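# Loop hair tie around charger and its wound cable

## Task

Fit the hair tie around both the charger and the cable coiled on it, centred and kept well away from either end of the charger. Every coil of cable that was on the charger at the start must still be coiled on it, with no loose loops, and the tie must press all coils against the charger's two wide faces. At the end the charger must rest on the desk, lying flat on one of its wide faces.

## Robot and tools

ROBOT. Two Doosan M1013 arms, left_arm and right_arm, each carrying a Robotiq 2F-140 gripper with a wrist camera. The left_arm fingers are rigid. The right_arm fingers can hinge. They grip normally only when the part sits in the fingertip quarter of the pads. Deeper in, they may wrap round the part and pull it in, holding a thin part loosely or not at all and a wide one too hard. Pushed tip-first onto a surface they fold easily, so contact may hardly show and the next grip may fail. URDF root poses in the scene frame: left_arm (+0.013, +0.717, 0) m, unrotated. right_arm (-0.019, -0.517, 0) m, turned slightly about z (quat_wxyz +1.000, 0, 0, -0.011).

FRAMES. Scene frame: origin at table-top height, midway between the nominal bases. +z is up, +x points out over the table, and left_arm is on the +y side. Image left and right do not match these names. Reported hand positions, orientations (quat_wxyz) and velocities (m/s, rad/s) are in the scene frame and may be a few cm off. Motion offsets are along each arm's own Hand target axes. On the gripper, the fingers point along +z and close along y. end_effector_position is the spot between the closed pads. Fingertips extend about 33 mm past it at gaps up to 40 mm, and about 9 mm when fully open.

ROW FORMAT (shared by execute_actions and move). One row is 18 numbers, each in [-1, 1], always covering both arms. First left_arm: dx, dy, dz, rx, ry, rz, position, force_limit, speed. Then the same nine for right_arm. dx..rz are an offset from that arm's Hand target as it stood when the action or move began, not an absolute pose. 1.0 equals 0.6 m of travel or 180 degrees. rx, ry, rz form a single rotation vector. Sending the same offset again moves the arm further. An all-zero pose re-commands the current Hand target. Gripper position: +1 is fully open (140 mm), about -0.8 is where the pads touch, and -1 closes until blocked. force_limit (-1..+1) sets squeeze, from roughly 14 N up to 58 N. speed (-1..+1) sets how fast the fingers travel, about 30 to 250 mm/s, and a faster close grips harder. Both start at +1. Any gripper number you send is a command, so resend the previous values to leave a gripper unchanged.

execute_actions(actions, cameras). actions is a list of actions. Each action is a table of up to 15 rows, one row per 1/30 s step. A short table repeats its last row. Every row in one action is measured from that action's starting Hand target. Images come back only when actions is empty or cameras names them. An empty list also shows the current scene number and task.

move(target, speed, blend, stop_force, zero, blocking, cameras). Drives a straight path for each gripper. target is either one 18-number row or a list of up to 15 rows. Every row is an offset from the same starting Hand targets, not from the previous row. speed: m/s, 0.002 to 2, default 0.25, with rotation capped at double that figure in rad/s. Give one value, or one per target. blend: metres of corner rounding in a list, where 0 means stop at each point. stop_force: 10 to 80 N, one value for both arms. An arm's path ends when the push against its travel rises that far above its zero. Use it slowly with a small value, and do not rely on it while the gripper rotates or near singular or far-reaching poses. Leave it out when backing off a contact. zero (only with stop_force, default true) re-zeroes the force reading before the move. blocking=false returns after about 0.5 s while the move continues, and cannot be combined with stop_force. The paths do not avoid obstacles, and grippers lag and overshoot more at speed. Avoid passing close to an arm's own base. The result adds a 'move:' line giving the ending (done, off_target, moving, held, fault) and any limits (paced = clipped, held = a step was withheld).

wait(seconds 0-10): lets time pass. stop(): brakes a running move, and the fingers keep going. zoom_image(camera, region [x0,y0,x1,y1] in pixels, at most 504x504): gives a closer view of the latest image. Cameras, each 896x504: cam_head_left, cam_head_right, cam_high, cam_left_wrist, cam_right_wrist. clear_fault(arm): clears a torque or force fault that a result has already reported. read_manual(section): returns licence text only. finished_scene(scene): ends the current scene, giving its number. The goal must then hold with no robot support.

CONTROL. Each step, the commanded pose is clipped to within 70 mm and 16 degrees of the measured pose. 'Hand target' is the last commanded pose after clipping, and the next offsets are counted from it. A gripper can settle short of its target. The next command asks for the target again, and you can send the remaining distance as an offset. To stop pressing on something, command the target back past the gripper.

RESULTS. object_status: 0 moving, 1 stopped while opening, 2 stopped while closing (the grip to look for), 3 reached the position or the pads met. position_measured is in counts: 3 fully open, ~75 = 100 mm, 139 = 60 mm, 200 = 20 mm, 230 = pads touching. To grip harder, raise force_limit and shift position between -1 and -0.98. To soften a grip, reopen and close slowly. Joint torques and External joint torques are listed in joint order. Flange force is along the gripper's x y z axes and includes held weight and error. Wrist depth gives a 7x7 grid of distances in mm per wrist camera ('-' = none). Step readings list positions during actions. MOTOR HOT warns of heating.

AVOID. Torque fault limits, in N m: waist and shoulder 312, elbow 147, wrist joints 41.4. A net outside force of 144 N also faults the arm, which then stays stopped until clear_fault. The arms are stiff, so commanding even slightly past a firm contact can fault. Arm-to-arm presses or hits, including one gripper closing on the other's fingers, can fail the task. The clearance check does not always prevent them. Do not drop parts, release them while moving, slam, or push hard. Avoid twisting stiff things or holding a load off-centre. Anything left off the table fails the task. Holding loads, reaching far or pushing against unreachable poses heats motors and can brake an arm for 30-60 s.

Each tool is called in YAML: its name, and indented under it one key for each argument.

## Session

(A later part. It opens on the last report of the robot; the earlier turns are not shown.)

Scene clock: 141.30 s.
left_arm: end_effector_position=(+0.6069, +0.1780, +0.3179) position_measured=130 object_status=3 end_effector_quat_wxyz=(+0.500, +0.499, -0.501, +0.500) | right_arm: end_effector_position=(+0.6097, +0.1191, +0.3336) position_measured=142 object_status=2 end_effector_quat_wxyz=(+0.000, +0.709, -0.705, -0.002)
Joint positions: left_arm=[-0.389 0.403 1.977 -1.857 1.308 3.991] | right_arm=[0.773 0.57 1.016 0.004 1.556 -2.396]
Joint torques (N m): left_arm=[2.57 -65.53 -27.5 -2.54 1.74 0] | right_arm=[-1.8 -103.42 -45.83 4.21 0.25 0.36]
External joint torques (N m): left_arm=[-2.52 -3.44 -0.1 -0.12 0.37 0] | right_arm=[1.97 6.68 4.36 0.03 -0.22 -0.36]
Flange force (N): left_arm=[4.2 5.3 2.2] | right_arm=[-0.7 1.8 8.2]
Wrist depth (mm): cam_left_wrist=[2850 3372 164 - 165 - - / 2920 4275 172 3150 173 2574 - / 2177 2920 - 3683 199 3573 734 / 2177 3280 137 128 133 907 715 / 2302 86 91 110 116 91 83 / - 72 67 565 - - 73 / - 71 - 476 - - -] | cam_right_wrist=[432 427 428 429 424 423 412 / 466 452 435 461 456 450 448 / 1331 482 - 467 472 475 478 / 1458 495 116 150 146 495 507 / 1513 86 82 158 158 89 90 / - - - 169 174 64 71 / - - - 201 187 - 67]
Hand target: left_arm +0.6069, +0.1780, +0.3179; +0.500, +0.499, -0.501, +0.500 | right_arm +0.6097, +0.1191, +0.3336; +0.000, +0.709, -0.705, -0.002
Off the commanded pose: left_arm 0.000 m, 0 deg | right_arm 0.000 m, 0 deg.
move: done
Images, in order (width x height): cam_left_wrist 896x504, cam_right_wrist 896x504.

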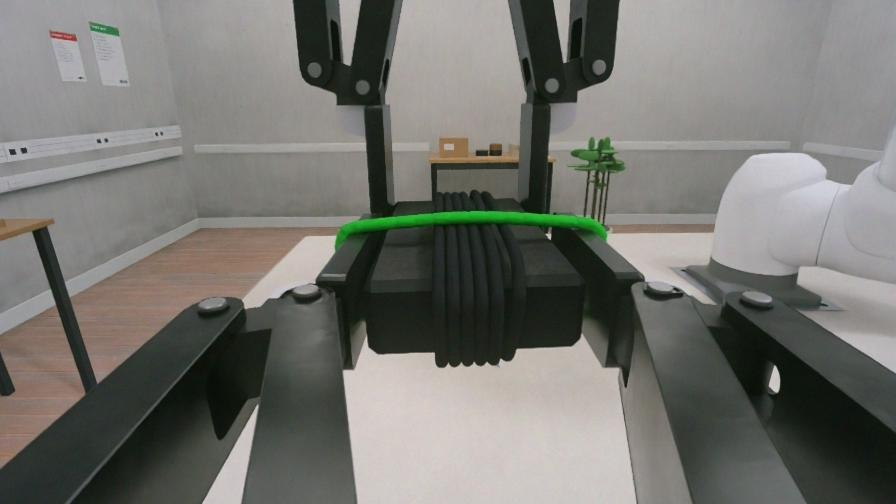

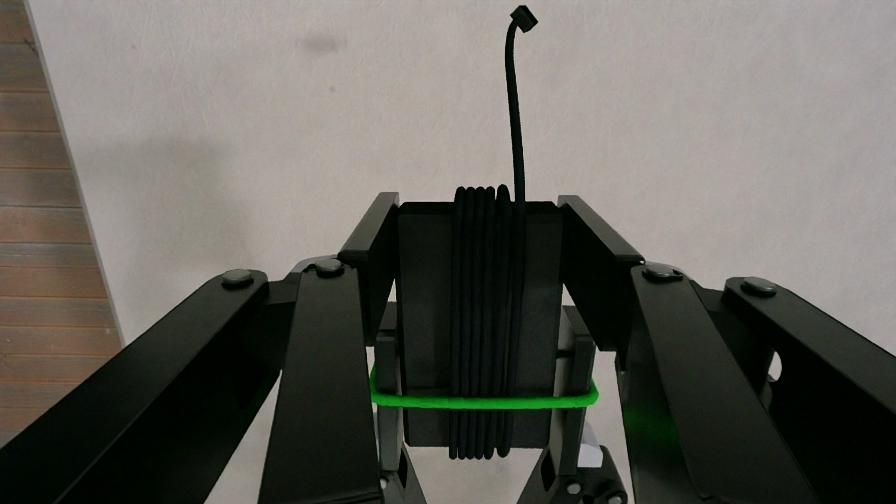

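move:
  target:
    - [0,0,0.02,0,0,0,-0.01,1,-0.9,0,0,0,0,0,0,-1,0,-1]
    - [0,0,0.02,0,0,0,-1,-0.5,-1,0,0,0,0,0,0,-1,0,-1]
  speed: 0.05
  cameras: ["cam_left_wrist","cam_right_wrist","cam_high"]

zoom_image:
  camera: "cam_high"
  region: [420, 170, 600, 280]

Scene clock: 145.47 s.
left_arm: end_effector_position=(+0.6069, +0.1660, +0.3179) position_measured=139 object_status=0 end_effector_quat_wxyz=(+0.500, +0.499, -0.501, +0.500) | right_arm: end_effector_position=(+0.6096, +0.1191, +0.3336) position_measured=142 object_status=2 end_effector_quat_wxyz=(+0.000, +0.709, -0.705, -0.002)
Joint positions: left_arm=[-0.406 0.408 1.969 -1.87 1.295 3.991] | right_arm=[0.773 0.57 1.016 0.004 1.556 -2.396]
Joint torques (N m): left_arm=[-26.93 -71.19 -20.6 5.3 9.74 0.09] | right_arm=[-8.91 -95.14 -56.75 2.02 -12.31 0.46]
External joint torques (N m): left_arm=[26.96 1.14 -7.19 -8 -7.61 -0.09] | right_arm=[9.1 -1.62 15.29 2.22 12.33 -0.46]
Flange force (N): left_arm=[2.6 -24.6 -17.4] | right_arm=[18.0 31.6 4.8]
Wrist depth (mm): cam_left_wrist=[2547 - 152 3325 155 3069 - / 2602 2920 162 - 163 3862 - / 2631 5441 - 3280 2574 - 739 / 2817 4434 136 123 132 846 721 / 2347 85 91 99 104 91 83 / - 74 106 516 - - 71 / - - - - - - -] | cam_right_wrist=[- 429 429 428 415 425 421 / 1282 447 450 457 447 448 444 / 1345 496 492 467 467 469 477 / 1432 502 116 148 147 499 503 / 1532 87 82 157 158 89 90 / - - - 168 172 64 71 / - - - 198 187 - 67]
Hand target: left_arm +0.6068, +0.1660, +0.3179; +0.500, +0.499, -0.501, +0.500 | right_arm +0.6097, +0.1191, +0.3336; +0.000, +0.709, -0.705, -0.002
Off the commanded pose: left_arm 0.000 m, 0 deg | right_arm 0.000 m, 0 deg.
move: done
Images, in order (width x height): cam_high 896x504, cam_left_wrist 896x504, cam_right_wrist 896x504.

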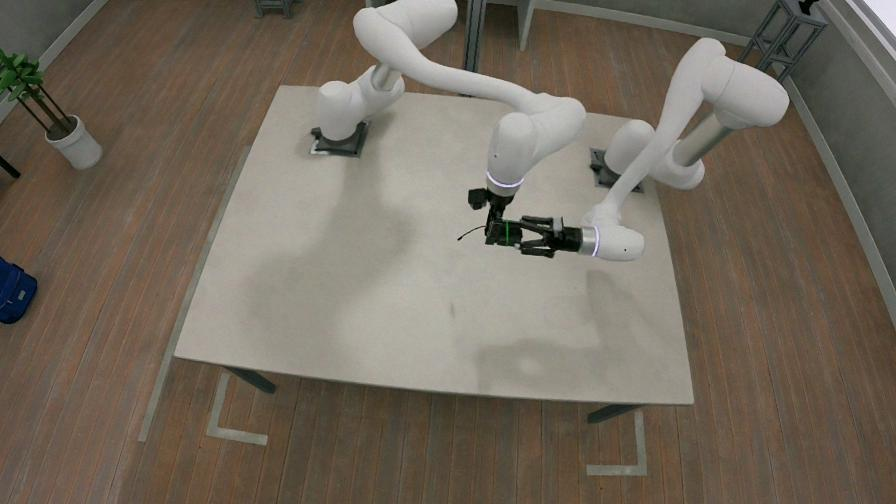

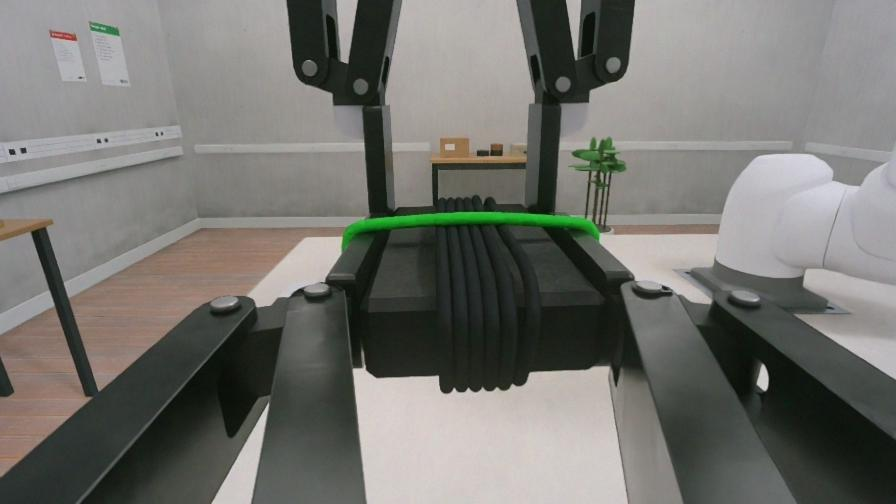

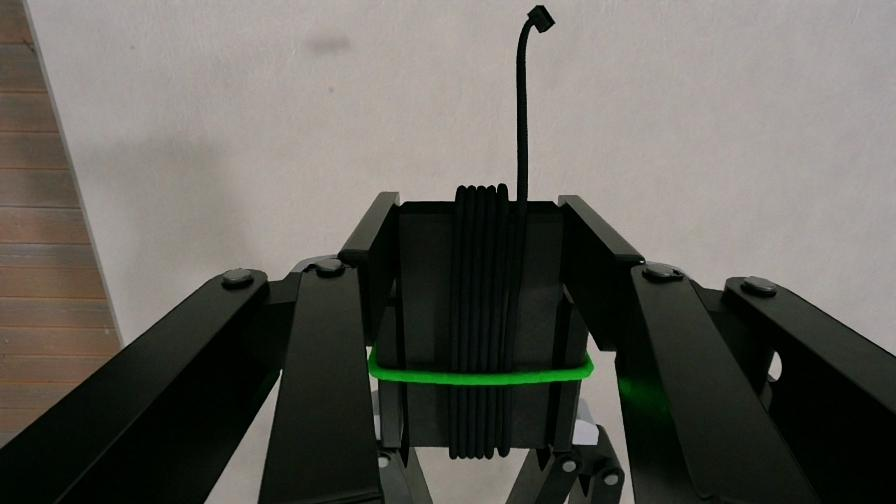

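Scaled by 2.800.

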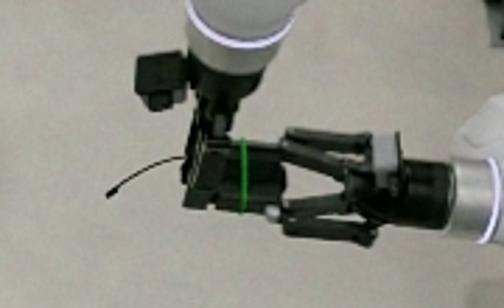

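wait:
  seconds: 0.5

Scene clock: 146.23 s.
left_arm: end_effector_position=(+0.6068, +0.1660, +0.3179) position_measured=139 object_status=2 end_effector_quat_wxyz=(+0.500, +0.499, -0.501, +0.500) | right_arm: end_effector_position=(+0.6096, +0.1191, +0.3336) position_measured=142 object_status=2 end_effector_quat_wxyz=(+0.000, +0.709, -0.705, -0.002)
Joint positions: left_arm=[-0.406 0.408 1.969 -1.87 1.295 3.991] | right_arm=[0.773 0.57 1.016 0.004 1.556 -2.396]
Joint torques (N m): left_arm=[-28.2 -70.91 -20.2 5.72 10.12 0.09] | right_arm=[-9.63 -95.73 -57.84 1.99 -12.91 0.32]
External joint torques (N m): left_arm=[28.18 1.23 -7.52 -8.42 -8 -0.09] | right_arm=[9.89 -1.09 16.34 2.26 12.94 -0.32]
Flange force (N): left_arm=[2.6 -25.7 -18.1] | right_arm=[18.3 33.4 5.6]
Wrist depth (mm): cam_left_wrist=[2547 - 154 3372 155 3420 - / 2259 - 164 3150 162 - - / - 4604 - 2850 2850 3741 721 / 2993 3372 136 129 138 826 710 / 2324 89 91 100 104 91 83 / - 74 107 518 - - 71 / - - - - - - -] | cam_right_wrist=[435 426 427 - 424 426 424 / 461 443 459 447 447 451 - / 1376 478 472 469 473 470 476 / 1432 502 107 148 146 491 503 / 1551 87 82 157 158 89 90 / - - - 169 171 64 71 / - - - 188 187 - 67]
Hand target: left_arm +0.6068, +0.1660, +0.3179; +0.500, +0.499, -0.501, +0.500 | right_arm +0.6097, +0.1191, +0.3336; +0.000, +0.709, -0.705, -0.002
Tool commands: left_gripper/position=-1.0 left_gripper/force_limit=-0.5 left_gripper/speed=-1.0 right_gripper/position=-1.0 right_gripper/force_limit=+0.0 right_gripper/speed=-1.0
Off the commanded pose: left_arm 0.000 m, 0 deg | right_arm 0.000 m, 0 deg.
wait: 0.50 s; at rest from the start

move:
  target:
    - [0,0,0,0,0,0,-1,-0.5,-1,0,0,0,0,0,0,0.15,0,-1]
    - [0,0,0,0,0,0,-1,-0.5,-1,0,0,-0.2,0,0,0,0.15,0,-1]
  speed: 0.1
  cameras: ["cam_left_wrist","cam_right_wrist"]

zoom_image:
  camera: "cam_left_wrist"
  region: [250, 100, 650, 400]

Scene clock: 149.07 s.
left_arm: end_effector_position=(+0.6068, +0.1660, +0.3179) position_measured=140 object_status=2 end_effector_quat_wxyz=(+0.500, +0.499, -0.501, +0.500) | right_arm: end_effector_position=(+0.6100, +0.1188, +0.4536) position_measured=110 object_status=3 end_effector_quat_wxyz=(+0.000, +0.709, -0.705, -0.002)
Joint positions: left_arm=[-0.406 0.408 1.969 -1.87 1.295 3.991] | right_arm=[0.773 0.595 0.759 0.004 1.788 -2.396]
Joint torques (N m): left_arm=[1.91 -67.69 -29.17 -3.2 2.42 -0.04] | right_arm=[-1.96 -102.11 -43.14 4.3 0.06 0.32]
External joint torques (N m): left_arm=[-1.9 -2.2 1.37 0.5 -0.3 0.04] | right_arm=[1.71 4.33 2.69 -0.18 -0.03 -0.32]
Flange force (N): left_arm=[2.4 6.0 0.7] | right_arm=[-1.0 1.2 5.1]
Wrist depth (mm): cam_left_wrist=[2494 3150 2324 - 3372 3031 3573 / - 3800 - - 3325 - 3280 / - 2302 - 3192 2956 - 732 / 1962 3235 136 129 132 806 704 / 2238 88 91 99 104 91 89 / - 74 71 515 - - 71 / - - - 458 - - -] | cam_right_wrist=[1338 544 539 539 538 533 534 / 1424 584 576 562 562 561 557 / 1503 600 601 265 604 601 583 / 1581 1551 127 282 153 - 662 / - 90 106 306 294 79 84 / - - 325 323 720 - 69 / - - - 332 477 - -]
Hand target: left_arm +0.6068, +0.1660, +0.3179; +0.500, +0.499, -0.501, +0.500 | right_arm +0.6100, +0.1188, +0.4536; +0.000, +0.709, -0.705, -0.002
Off the commanded pose: left_arm 0.000 m, 0 deg | right_arm 0.000 m, 0 deg.
move: done
Images, in order (width x height): cam_left_wrist 896x504, cam_right_wrist 896x504.

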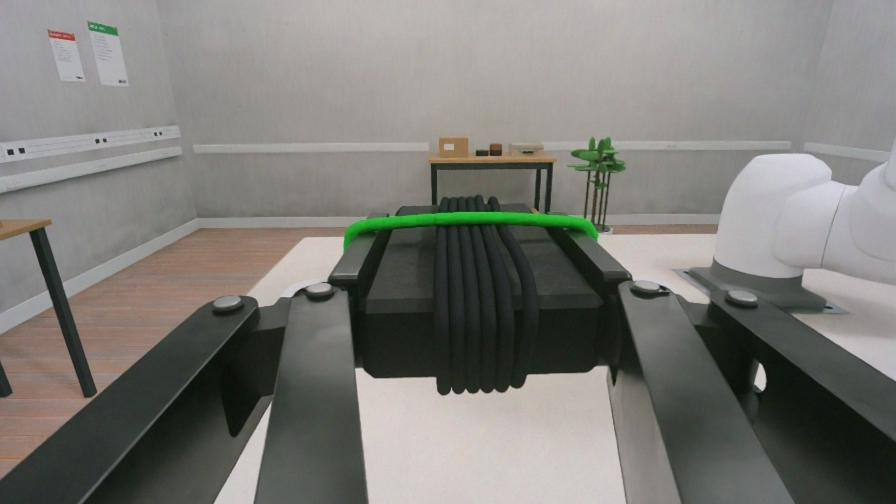

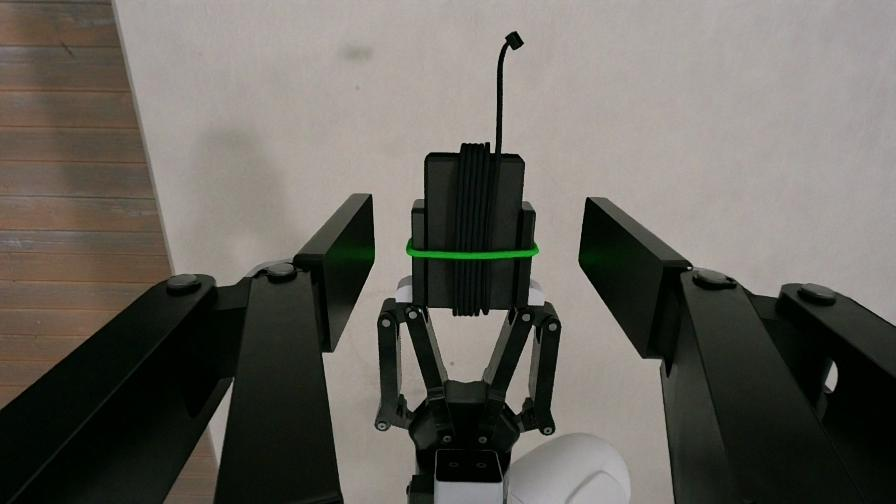

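Scaled by 1.260.

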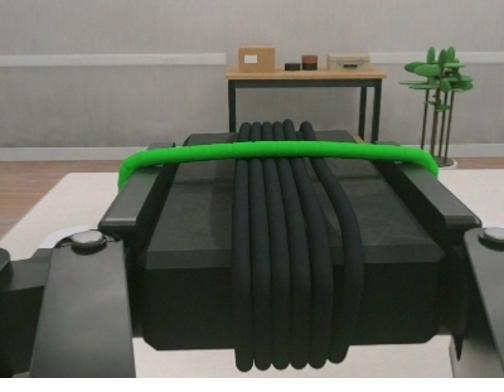

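move:
  target:
    - [0,0,0,0,0,0.25,-1,-0.5,-1,0.3,0,0,0,0,0,0.15,0,-1]
    - [0,0,0,0,0,0.5,-1,-0.5,-1,0.3,0,0,0,-0.5,0,0.15,0,-1]
    - [0,0,0,0,0,0.5,-1,-0.5,-1,0.3,0.005,0.226,0,-0.5,0,0.15,0,-1]
  speed: 0.3
  blend: 0.03
  cameras: ["all"]

zoom_image:
  camera: "cam_high"
  region: [420, 170, 600, 280]

Scene clock: 155.00 s.
left_arm: end_effector_position=(+0.6068, +0.1660, +0.3179) position_measured=140 object_status=2 end_effector_quat_wxyz=(+0.000, +0.001, +0.707, -0.707) | right_arm: end_effector_position=(+0.6077, -0.0608, +0.3176) position_measured=110 object_status=3 end_effector_quat_wxyz=(+0.499, -0.500, +0.498, +0.503)
Joint positions: left_arm=[-0.406 0.408 1.969 -1.87 1.295 5.562] | right_arm=[0.162 0.418 1.957 1.67 1.48 -3.948]
Joint torques (N m): left_arm=[1.72 -67.81 -29.06 -3.18 2.31 -0.12] | right_arm=[-1.86 -76.39 -34.46 1.73 2.21 0.45]
External joint torques (N m): left_arm=[-1.67 -2.24 1.21 0.45 -0.19 0.07] | right_arm=[1.8 2.6 2.27 -0.15 -0.24 -0.45]
Flange force (N): left_arm=[5.6 -2.4 0.4] | right_arm=[5.2 2.1 2.6]
Wrist depth (mm): cam_left_wrist=[2259 - 620 3521 - - - / - 2394 611 2956 2752 494 373 / 2029 2547 637 510 801 542 340 / - - 133 133 133 525 358 / - 88 91 98 103 91 312 / - 74 67 3372 - - 71 / - - - 3031 - - -] | cam_right_wrist=[2511 - 3581 2865 594 933 773 / - - 3529 562 662 3529 3382 / - - 4059 - 1010 3690 3805 / - - 117 - 136 4349 - / - 90 88 - - 79 82 / - - - - - - 69 / - - - 2736 - - -]
Hand target: left_arm +0.6068, +0.1660, +0.3179; +0.000, +0.001, +0.707, -0.707 | right_arm +0.6076, -0.0609, +0.3175; +0.499, -0.500, +0.499, +0.503
Off the commanded pose: left_arm 0.000 m, 0 deg | right_arm 0.000 m, 0 deg.
move: done

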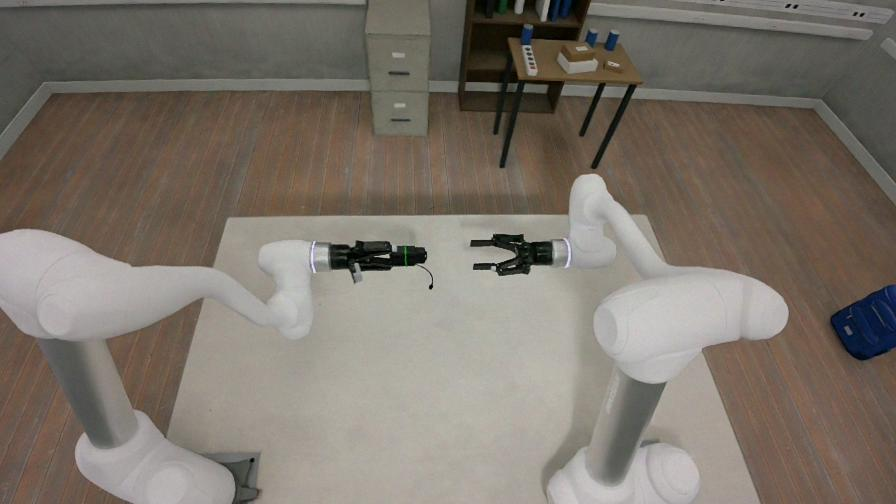

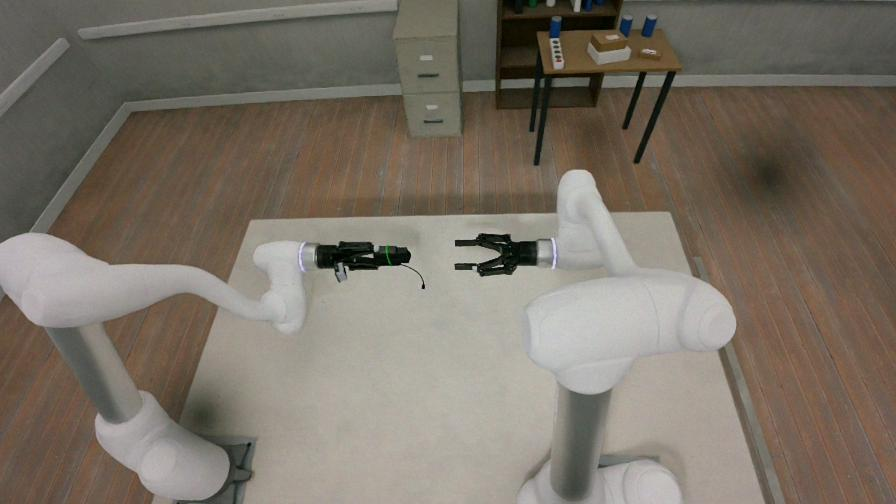

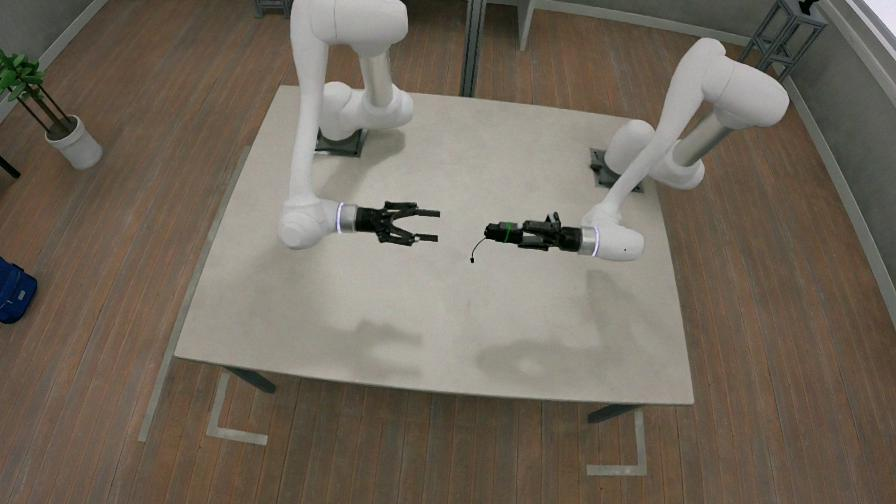

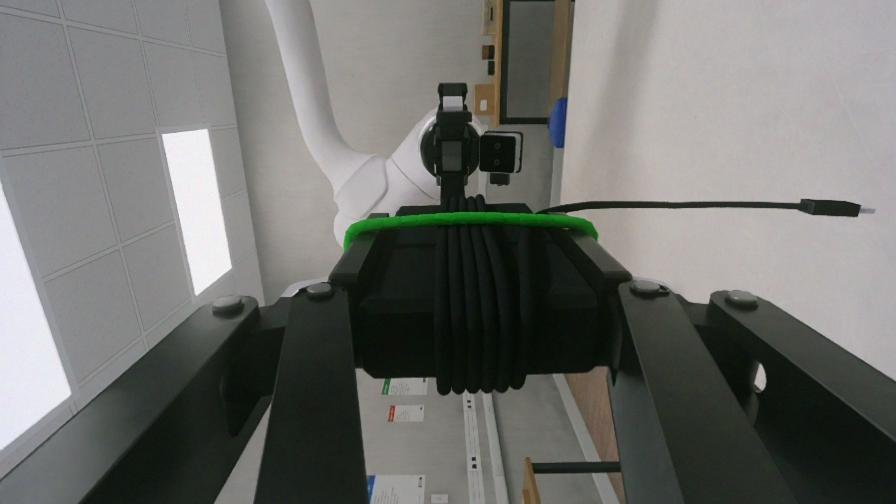

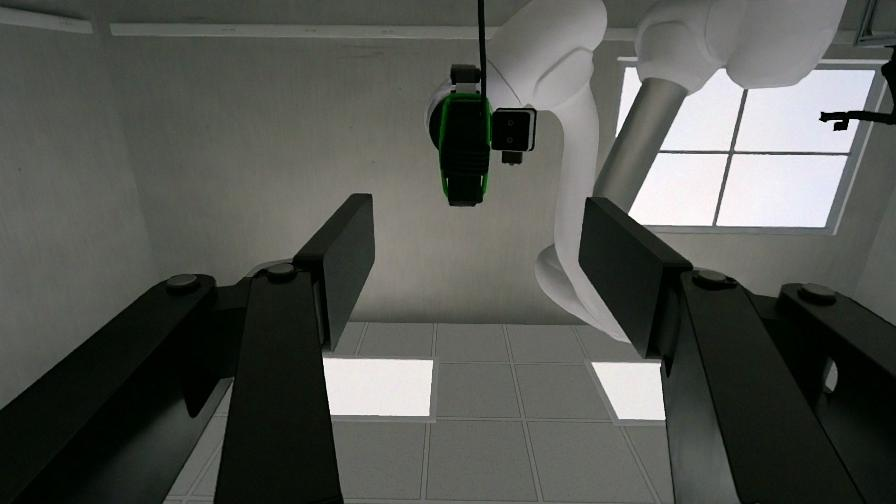

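Scaled by 2.800.

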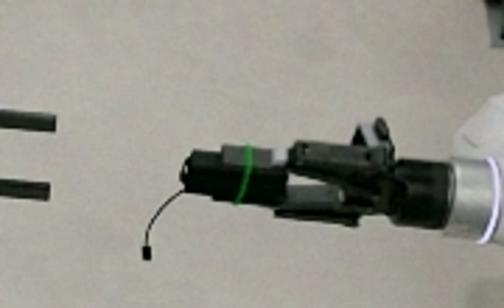

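move:
  target:
    - [0,0,0,0,0,0,-1,-0.5,-1,0.011,-0.003,0.1,0,0,0,0.15,0,-1]
    - [0,0,0,0,0,0,-1,-0.5,-1,0.011,-0.003,0.3363,0,0,0,0.15,0,-1]
  speed: 0.12
  blend: 0.01
  cameras: ["all"]

zoom_image:
  camera: "cam_high"
  region: [420, 170, 600, 280]

zoom_image:
  camera: "cam_right_wrist"
  region: [300, 50, 650, 300]

Scene clock: 157.93 s.
left_arm: end_effector_position=(+0.6068, +0.1660, +0.3179) position_measured=140 object_status=2 end_effector_quat_wxyz=(+0.000, +0.001, +0.707, -0.707) | right_arm: end_effector_position=(+0.6083, +0.1409, +0.3115) position_measured=110 object_status=3 end_effector_quat_wxyz=(+0.499, -0.500, +0.499, +0.503)
Joint positions: left_arm=[-0.406 0.408 1.969 -1.87 1.295 5.562] | right_arm=[0.45 0.507 1.821 1.873 1.27 -3.943]
Joint torques (N m): left_arm=[1.85 -67.14 -29.02 -3.22 2.35 -0.08] | right_arm=[-1.62 -88.38 -36.22 1.05 2.17 0.37]
External joint torques (N m): left_arm=[-1.84 -2.96 1.14 0.49 -0.22 0.03] | right_arm=[1.55 4.51 2.11 -0.16 -0.21 -0.36]
Flange force (N): left_arm=[6.4 -3.5 0.4] | right_arm=[6.6 0.2 2.5]
Wrist depth (mm): cam_left_wrist=[- - 498 2885 3150 - - / 2082 3235 489 176 910 566 341 / 2324 3573 486 269 946 469 355 / - - 137 132 127 - 337 / - 85 91 98 103 91 315 / - 74 71 107 - - 71 / - - - 2850 - - -] | cam_right_wrist=[2865 3336 3336 2970 409 745 631 / 2591 3581 - 191 430 804 3382 / 3122 3336 3805 132 508 3430 3581 / - 2899 117 109 121 3581 3805 / - 90 88 110 120 79 82 / - - - 124 - - 69 / - - - - - - -]
Hand target: left_arm +0.6068, +0.1660, +0.3179; +0.000, +0.001, +0.707, -0.707 | right_arm +0.6083, +0.1410, +0.3115; +0.499, -0.500, +0.499, +0.503
Off the commanded pose: left_arm 0.000 m, 0 deg | right_arm 0.000 m, 0 deg.
move: done

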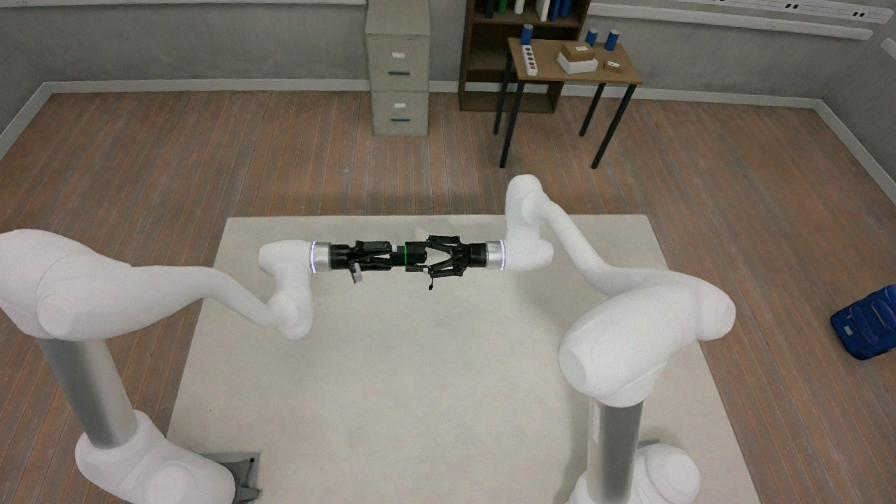

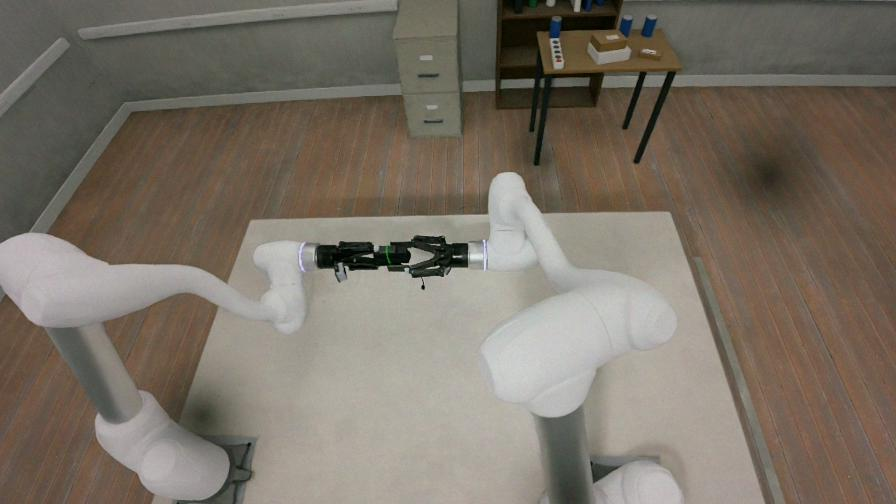

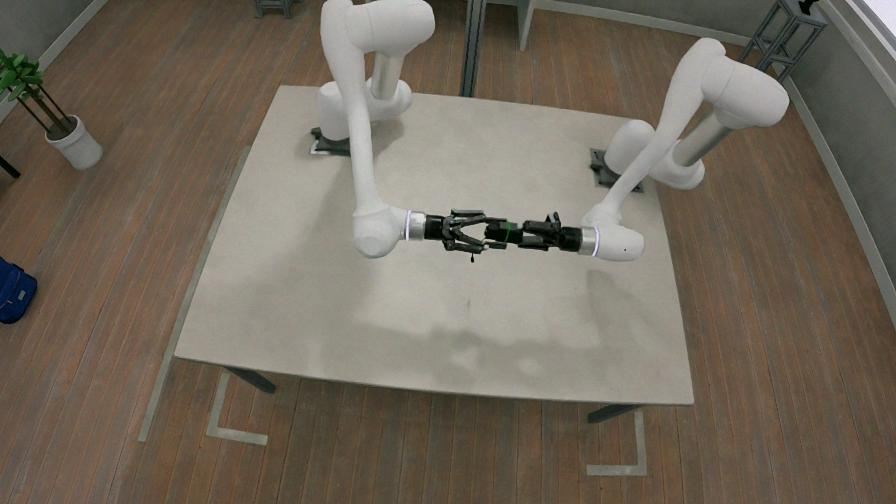

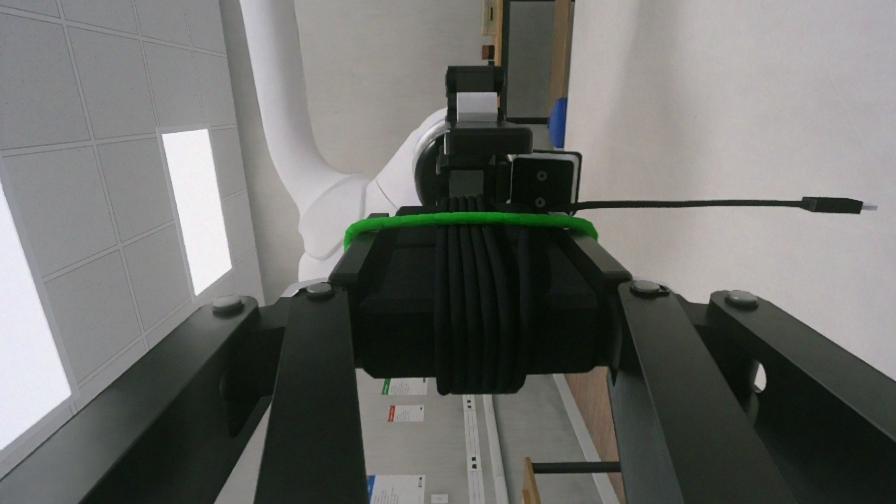

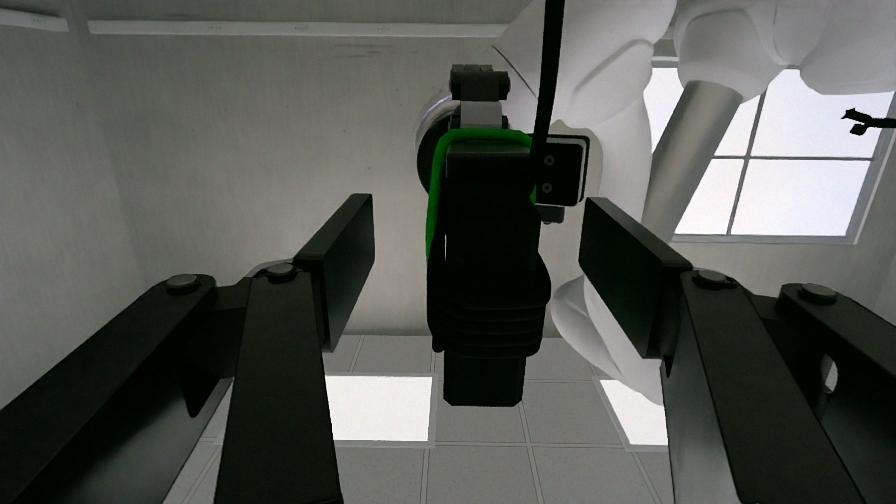

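Scaled by 2.800.

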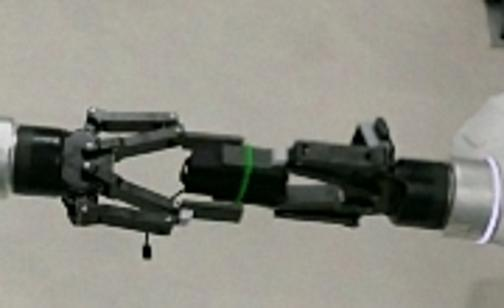

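Scaled by 1.440.

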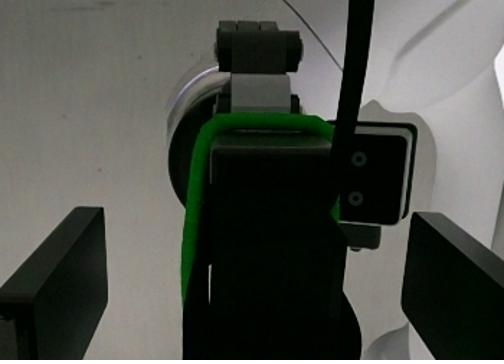

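move:
  target:
    - [0,0,0,0,0,0,-1,-0.5,-1,0,0.005,0.0185,0,0,0,0.15,0,-1]
    - [0,0,0,0,0,0,-1,-0.5,-1,0,0.005,0.0185,0,0,0,-0.3,-0.2,-0.9]
  speed: 0.05
  cameras: ["cam_left_wrist","cam_right_wrist","cam_high"]

zoom_image:
  camera: "cam_high"
  region: [450, 190, 570, 270]

zoom_image:
  camera: "cam_left_wrist"
  region: [250, 100, 650, 400]

Scene clock: 160.33 s.
left_arm: end_effector_position=(+0.6068, +0.1660, +0.3179) position_measured=140 object_status=2 end_effector_quat_wxyz=(+0.000, +0.001, +0.707, -0.707) | right_arm: end_effector_position=(+0.6053, +0.1520, +0.3115) position_measured=167 object_status=0 end_effector_quat_wxyz=(+0.499, -0.500, +0.499, +0.503)
Joint positions: left_arm=[-0.406 0.408 1.969 -1.87 1.295 5.562] | right_arm=[0.466 0.51 1.816 1.884 1.258 -3.944]
Joint torques (N m): left_arm=[6.33 -65.8 -32.07 -5.19 0.31 -0.14] | right_arm=[4.29 -90 -34.04 -0.84 4.47 0.22]
External joint torques (N m): left_arm=[-6.29 -4.14 4.38 2.48 1.81 0.09] | right_arm=[-4.28 5.82 -0.13 1.69 -2.5 -0.22]
Flange force (N): left_arm=[14.8 -3.1 -0.1] | right_arm=[6.5 -7.2 1.9]
Wrist depth (mm): cam_left_wrist=[2494 2752 3280 2468 2993 599 354 / 2370 - 493 238 3372 536 355 / 2119 - 469 167 817 628 359 / - 2520 133 135 127 533 378 / 1946 85 91 98 104 91 308 / - 74 67 2690 - - 71 / - - - 3628 - - -] | cam_right_wrist=[- 2460 3204 2934 396 752 618 / - 3479 - 180 417 793 3247 / - - 3865 121 508 831 3382 / - - 100 97 128 3336 3928 / - - 83 99 101 84 75 / - - - 110 - 67 67 / - - - - - - -]
Hand target: left_arm +0.6068, +0.1660, +0.3179; +0.000, +0.001, +0.707, -0.707 | right_arm +0.6052, +0.1520, +0.3115; +0.499, -0.500, +0.499, +0.503
Off the commanded pose: left_arm 0.000 m, 0 deg | right_arm 0.000 m, 0 deg.
move: done
Images, in order (width x height): cam_high 896x504, cam_left_wrist 896x504, cam_right_wrist 896x504.

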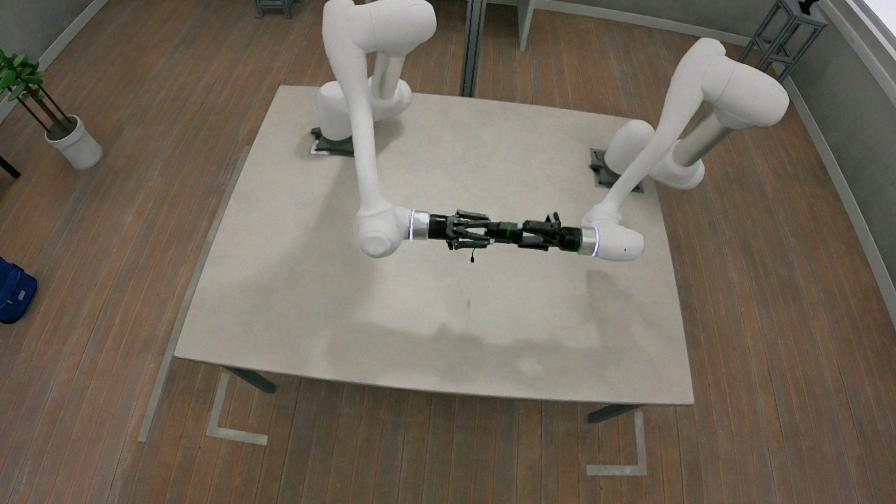

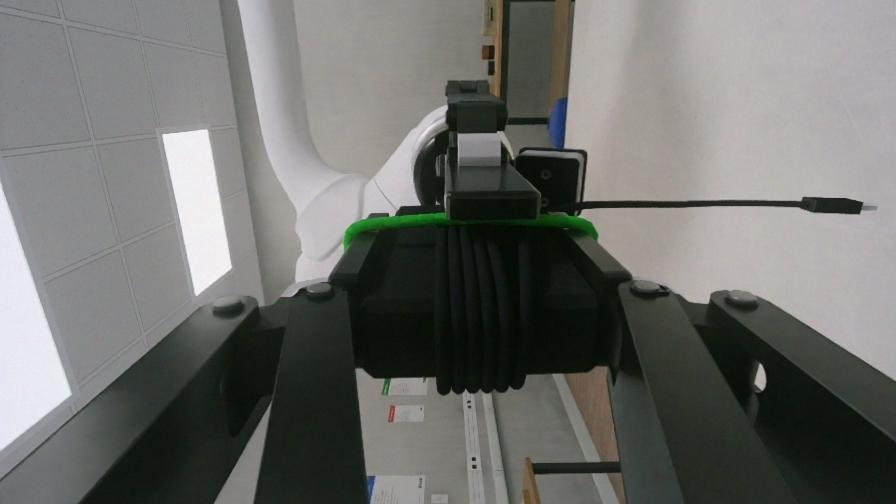

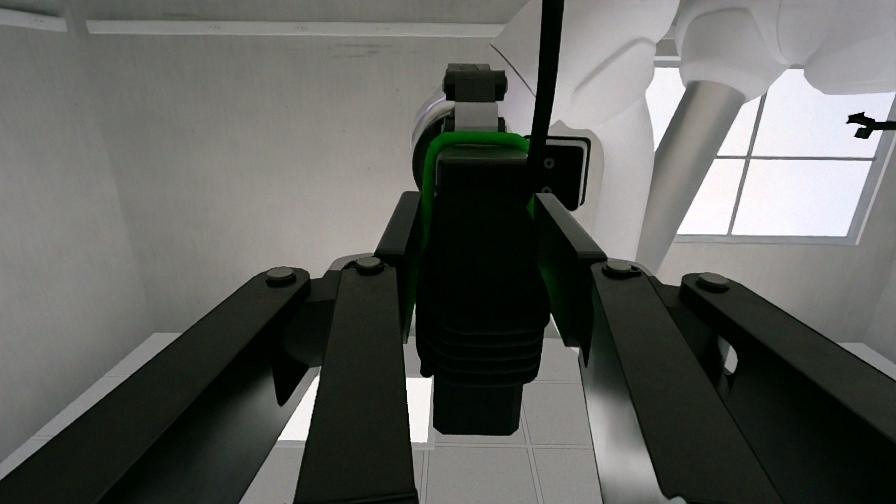

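Scaled by 4.200.

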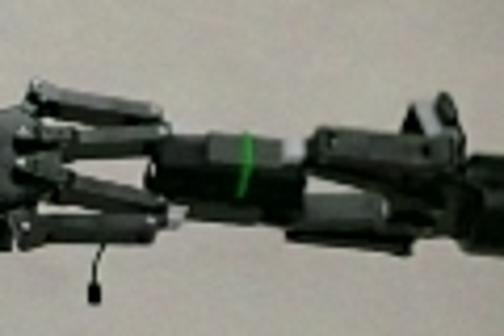

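Scaled by 1.260.

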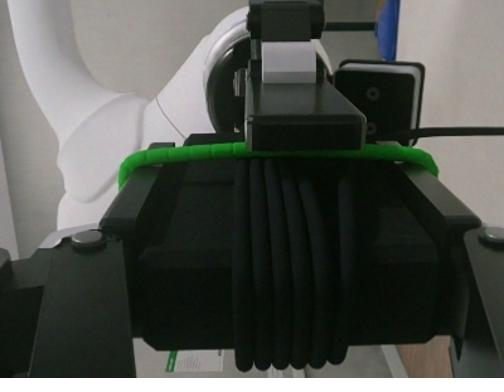

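move:
  target:
    - [0,0,0,0,0,0,-1,-0.5,-1,0,-0.0035,0,0,0,0,-0.3,-0.2,-0.9]
    - [0,0,0,0,0,0,-1,-0.5,-1,0,-0.0035,0.003,0,0,0,-1,-0.2,-1]
  speed: 0.03

wait:
  seconds: 0.6
  cameras: ["cam_left_wrist","cam_right_wrist"]

zoom_image:
  camera: "cam_left_wrist"
  region: [330, 150, 630, 400]

zoom_image:
  camera: "cam_right_wrist"
  region: [330, 80, 630, 330]

Scene clock: 162.17 s.
left_arm: end_effector_position=(+0.6068, +0.1660, +0.3179) position_measured=140 object_status=2 end_effector_quat_wxyz=(+0.000, +0.001, +0.707, -0.707) | right_arm: end_effector_position=(+0.6074, +0.1538, +0.3115) position_measured=178 object_status=0 end_effector_quat_wxyz=(+0.499, -0.500, +0.499, +0.503)
Joint positions: left_arm=[-0.406 0.408 1.969 -1.87 1.295 5.562] | right_arm=[0.467 0.513 1.81 1.884 1.257 -3.942]
Joint torques (N m): left_arm=[10.19 -64.63 -34.87 -7.03 -1.21 -0.12] | right_arm=[9.3 -90.55 -31.26 -2.61 6.31 0.14]
External joint torques (N m): left_arm=[-10.15 -5.09 7.1 4.32 3.33 0.08] | right_arm=[-9.36 6.08 -2.99 3.47 -4.34 -0.14]
Flange force (N): left_arm=[21.8 -3.0 -0.2] | right_arm=[5.3 -14.4 1.8]
Wrist depth (mm): cam_left_wrist=[- 2956 3325 3325 - 443 355 / 2046 - 484 204 1002 - 354 / - 3741 478 169 - 469 322 / - 3280 133 134 132 660 356 / 1842 88 91 98 103 91 328 / - 74 67 108 - - 71 / - - - 2100 - - -] | cam_right_wrist=[- 3247 - 2767 391 745 626 / - - - 166 413 786 3204 / - - 3291 119 498 837 3382 / - - 3690 96 118 3479 3581 / - - 83 96 94 84 74 / - - - 107 - 67 64 / - - - 2676 - - -]
Hand target: left_arm +0.6068, +0.1660, +0.3179; +0.000, +0.001, +0.707, -0.707 | right_arm +0.6073, +0.1538, +0.3115; +0.499, -0.500, +0.499, +0.503
Off the commanded pose: left_arm 0.000 m, 0 deg | right_arm 0.000 m, 0 deg.
move: done

Scene clock: 162.77 s.
left_arm: end_effector_position=(+0.6068, +0.1660, +0.3179) position_measured=140 object_status=2 end_effector_quat_wxyz=(+0.000, +0.001, +0.707, -0.707) | right_arm: end_effector_position=(+0.6073, +0.1539, +0.3115) position_measured=178 object_status=2 end_effector_quat_wxyz=(+0.499, -0.500, +0.499, +0.503)
Joint positions: left_arm=[-0.406 0.408 1.969 -1.87 1.295 5.562] | right_arm=[0.467 0.513 1.81 1.884 1.257 -3.942]
Joint torques (N m): left_arm=[10.38 -64.64 -35.15 -7.15 -1.43 -0.16] | right_arm=[10.38 -92.33 -31.46 -2.74 6.5 0.12]
External joint torques (N m): left_arm=[-10.4 -5.27 7.33 4.43 3.55 0.11] | right_arm=[-10.35 7.77 -2.78 3.59 -4.52 -0.12]
Flange force (N): left_arm=[22.5 -3.0 -0.4] | right_arm=[7.2 -16.3 1.6]
Wrist depth (mm): cam_left_wrist=[- - 3109 3280 3325 530 356 / - - 3573 2850 2956 461 371 / - - 475 169 - 468 318 / - - 133 133 131 475 356 / - 85 91 98 104 91 328 / - 74 67 3150 - - 71 / - - - 2574 - - -] | cam_right_wrist=[- 4059 - - 392 742 628 / - 3247 - 166 417 791 3291 / 2619 3529 3635 119 503 820 3336 / 3163 3805 3747 96 114 801 3635 / - - 83 96 95 84 75 / - - - 107 - 67 64 / - - - - - - -]
Hand target: left_arm +0.6068, +0.1660, +0.3179; +0.000, +0.001, +0.707, -0.707 | right_arm +0.6073, +0.1538, +0.3115; +0.499, -0.500, +0.499, +0.503
Tool commands: left_gripper/position=-1.0 left_gripper/force_limit=-0.5 left_gripper/speed=-1.0 right_gripper/position=-1.0 right_gripper/force_limit=-0.2 right_gripper/speed=-1.0
Off the commanded pose: left_arm 0.000 m, 0 deg | right_arm 0.000 m, 0 deg.
wait: 0.60 s; at rest by 0.17 s
Images, in order (width x height): cam_left_wrist 896x504, cam_right_wrist 896x504.

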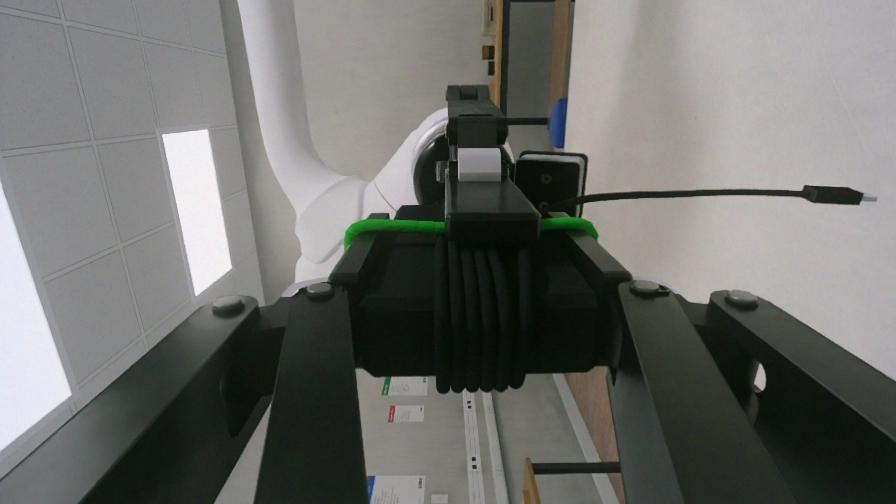

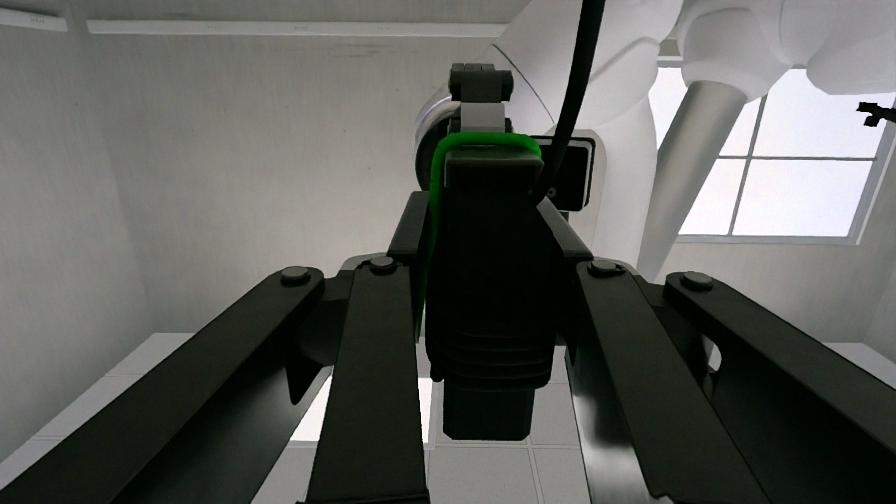

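Scaled by 1.680.

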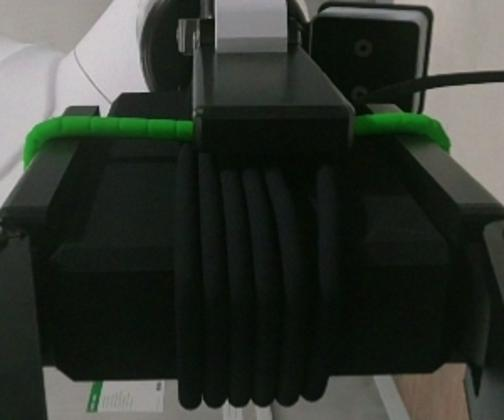

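Scaled by 1.680.

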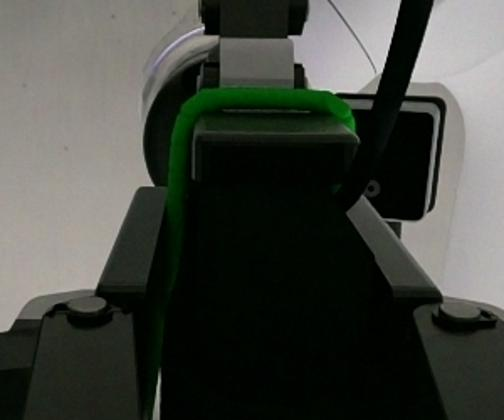

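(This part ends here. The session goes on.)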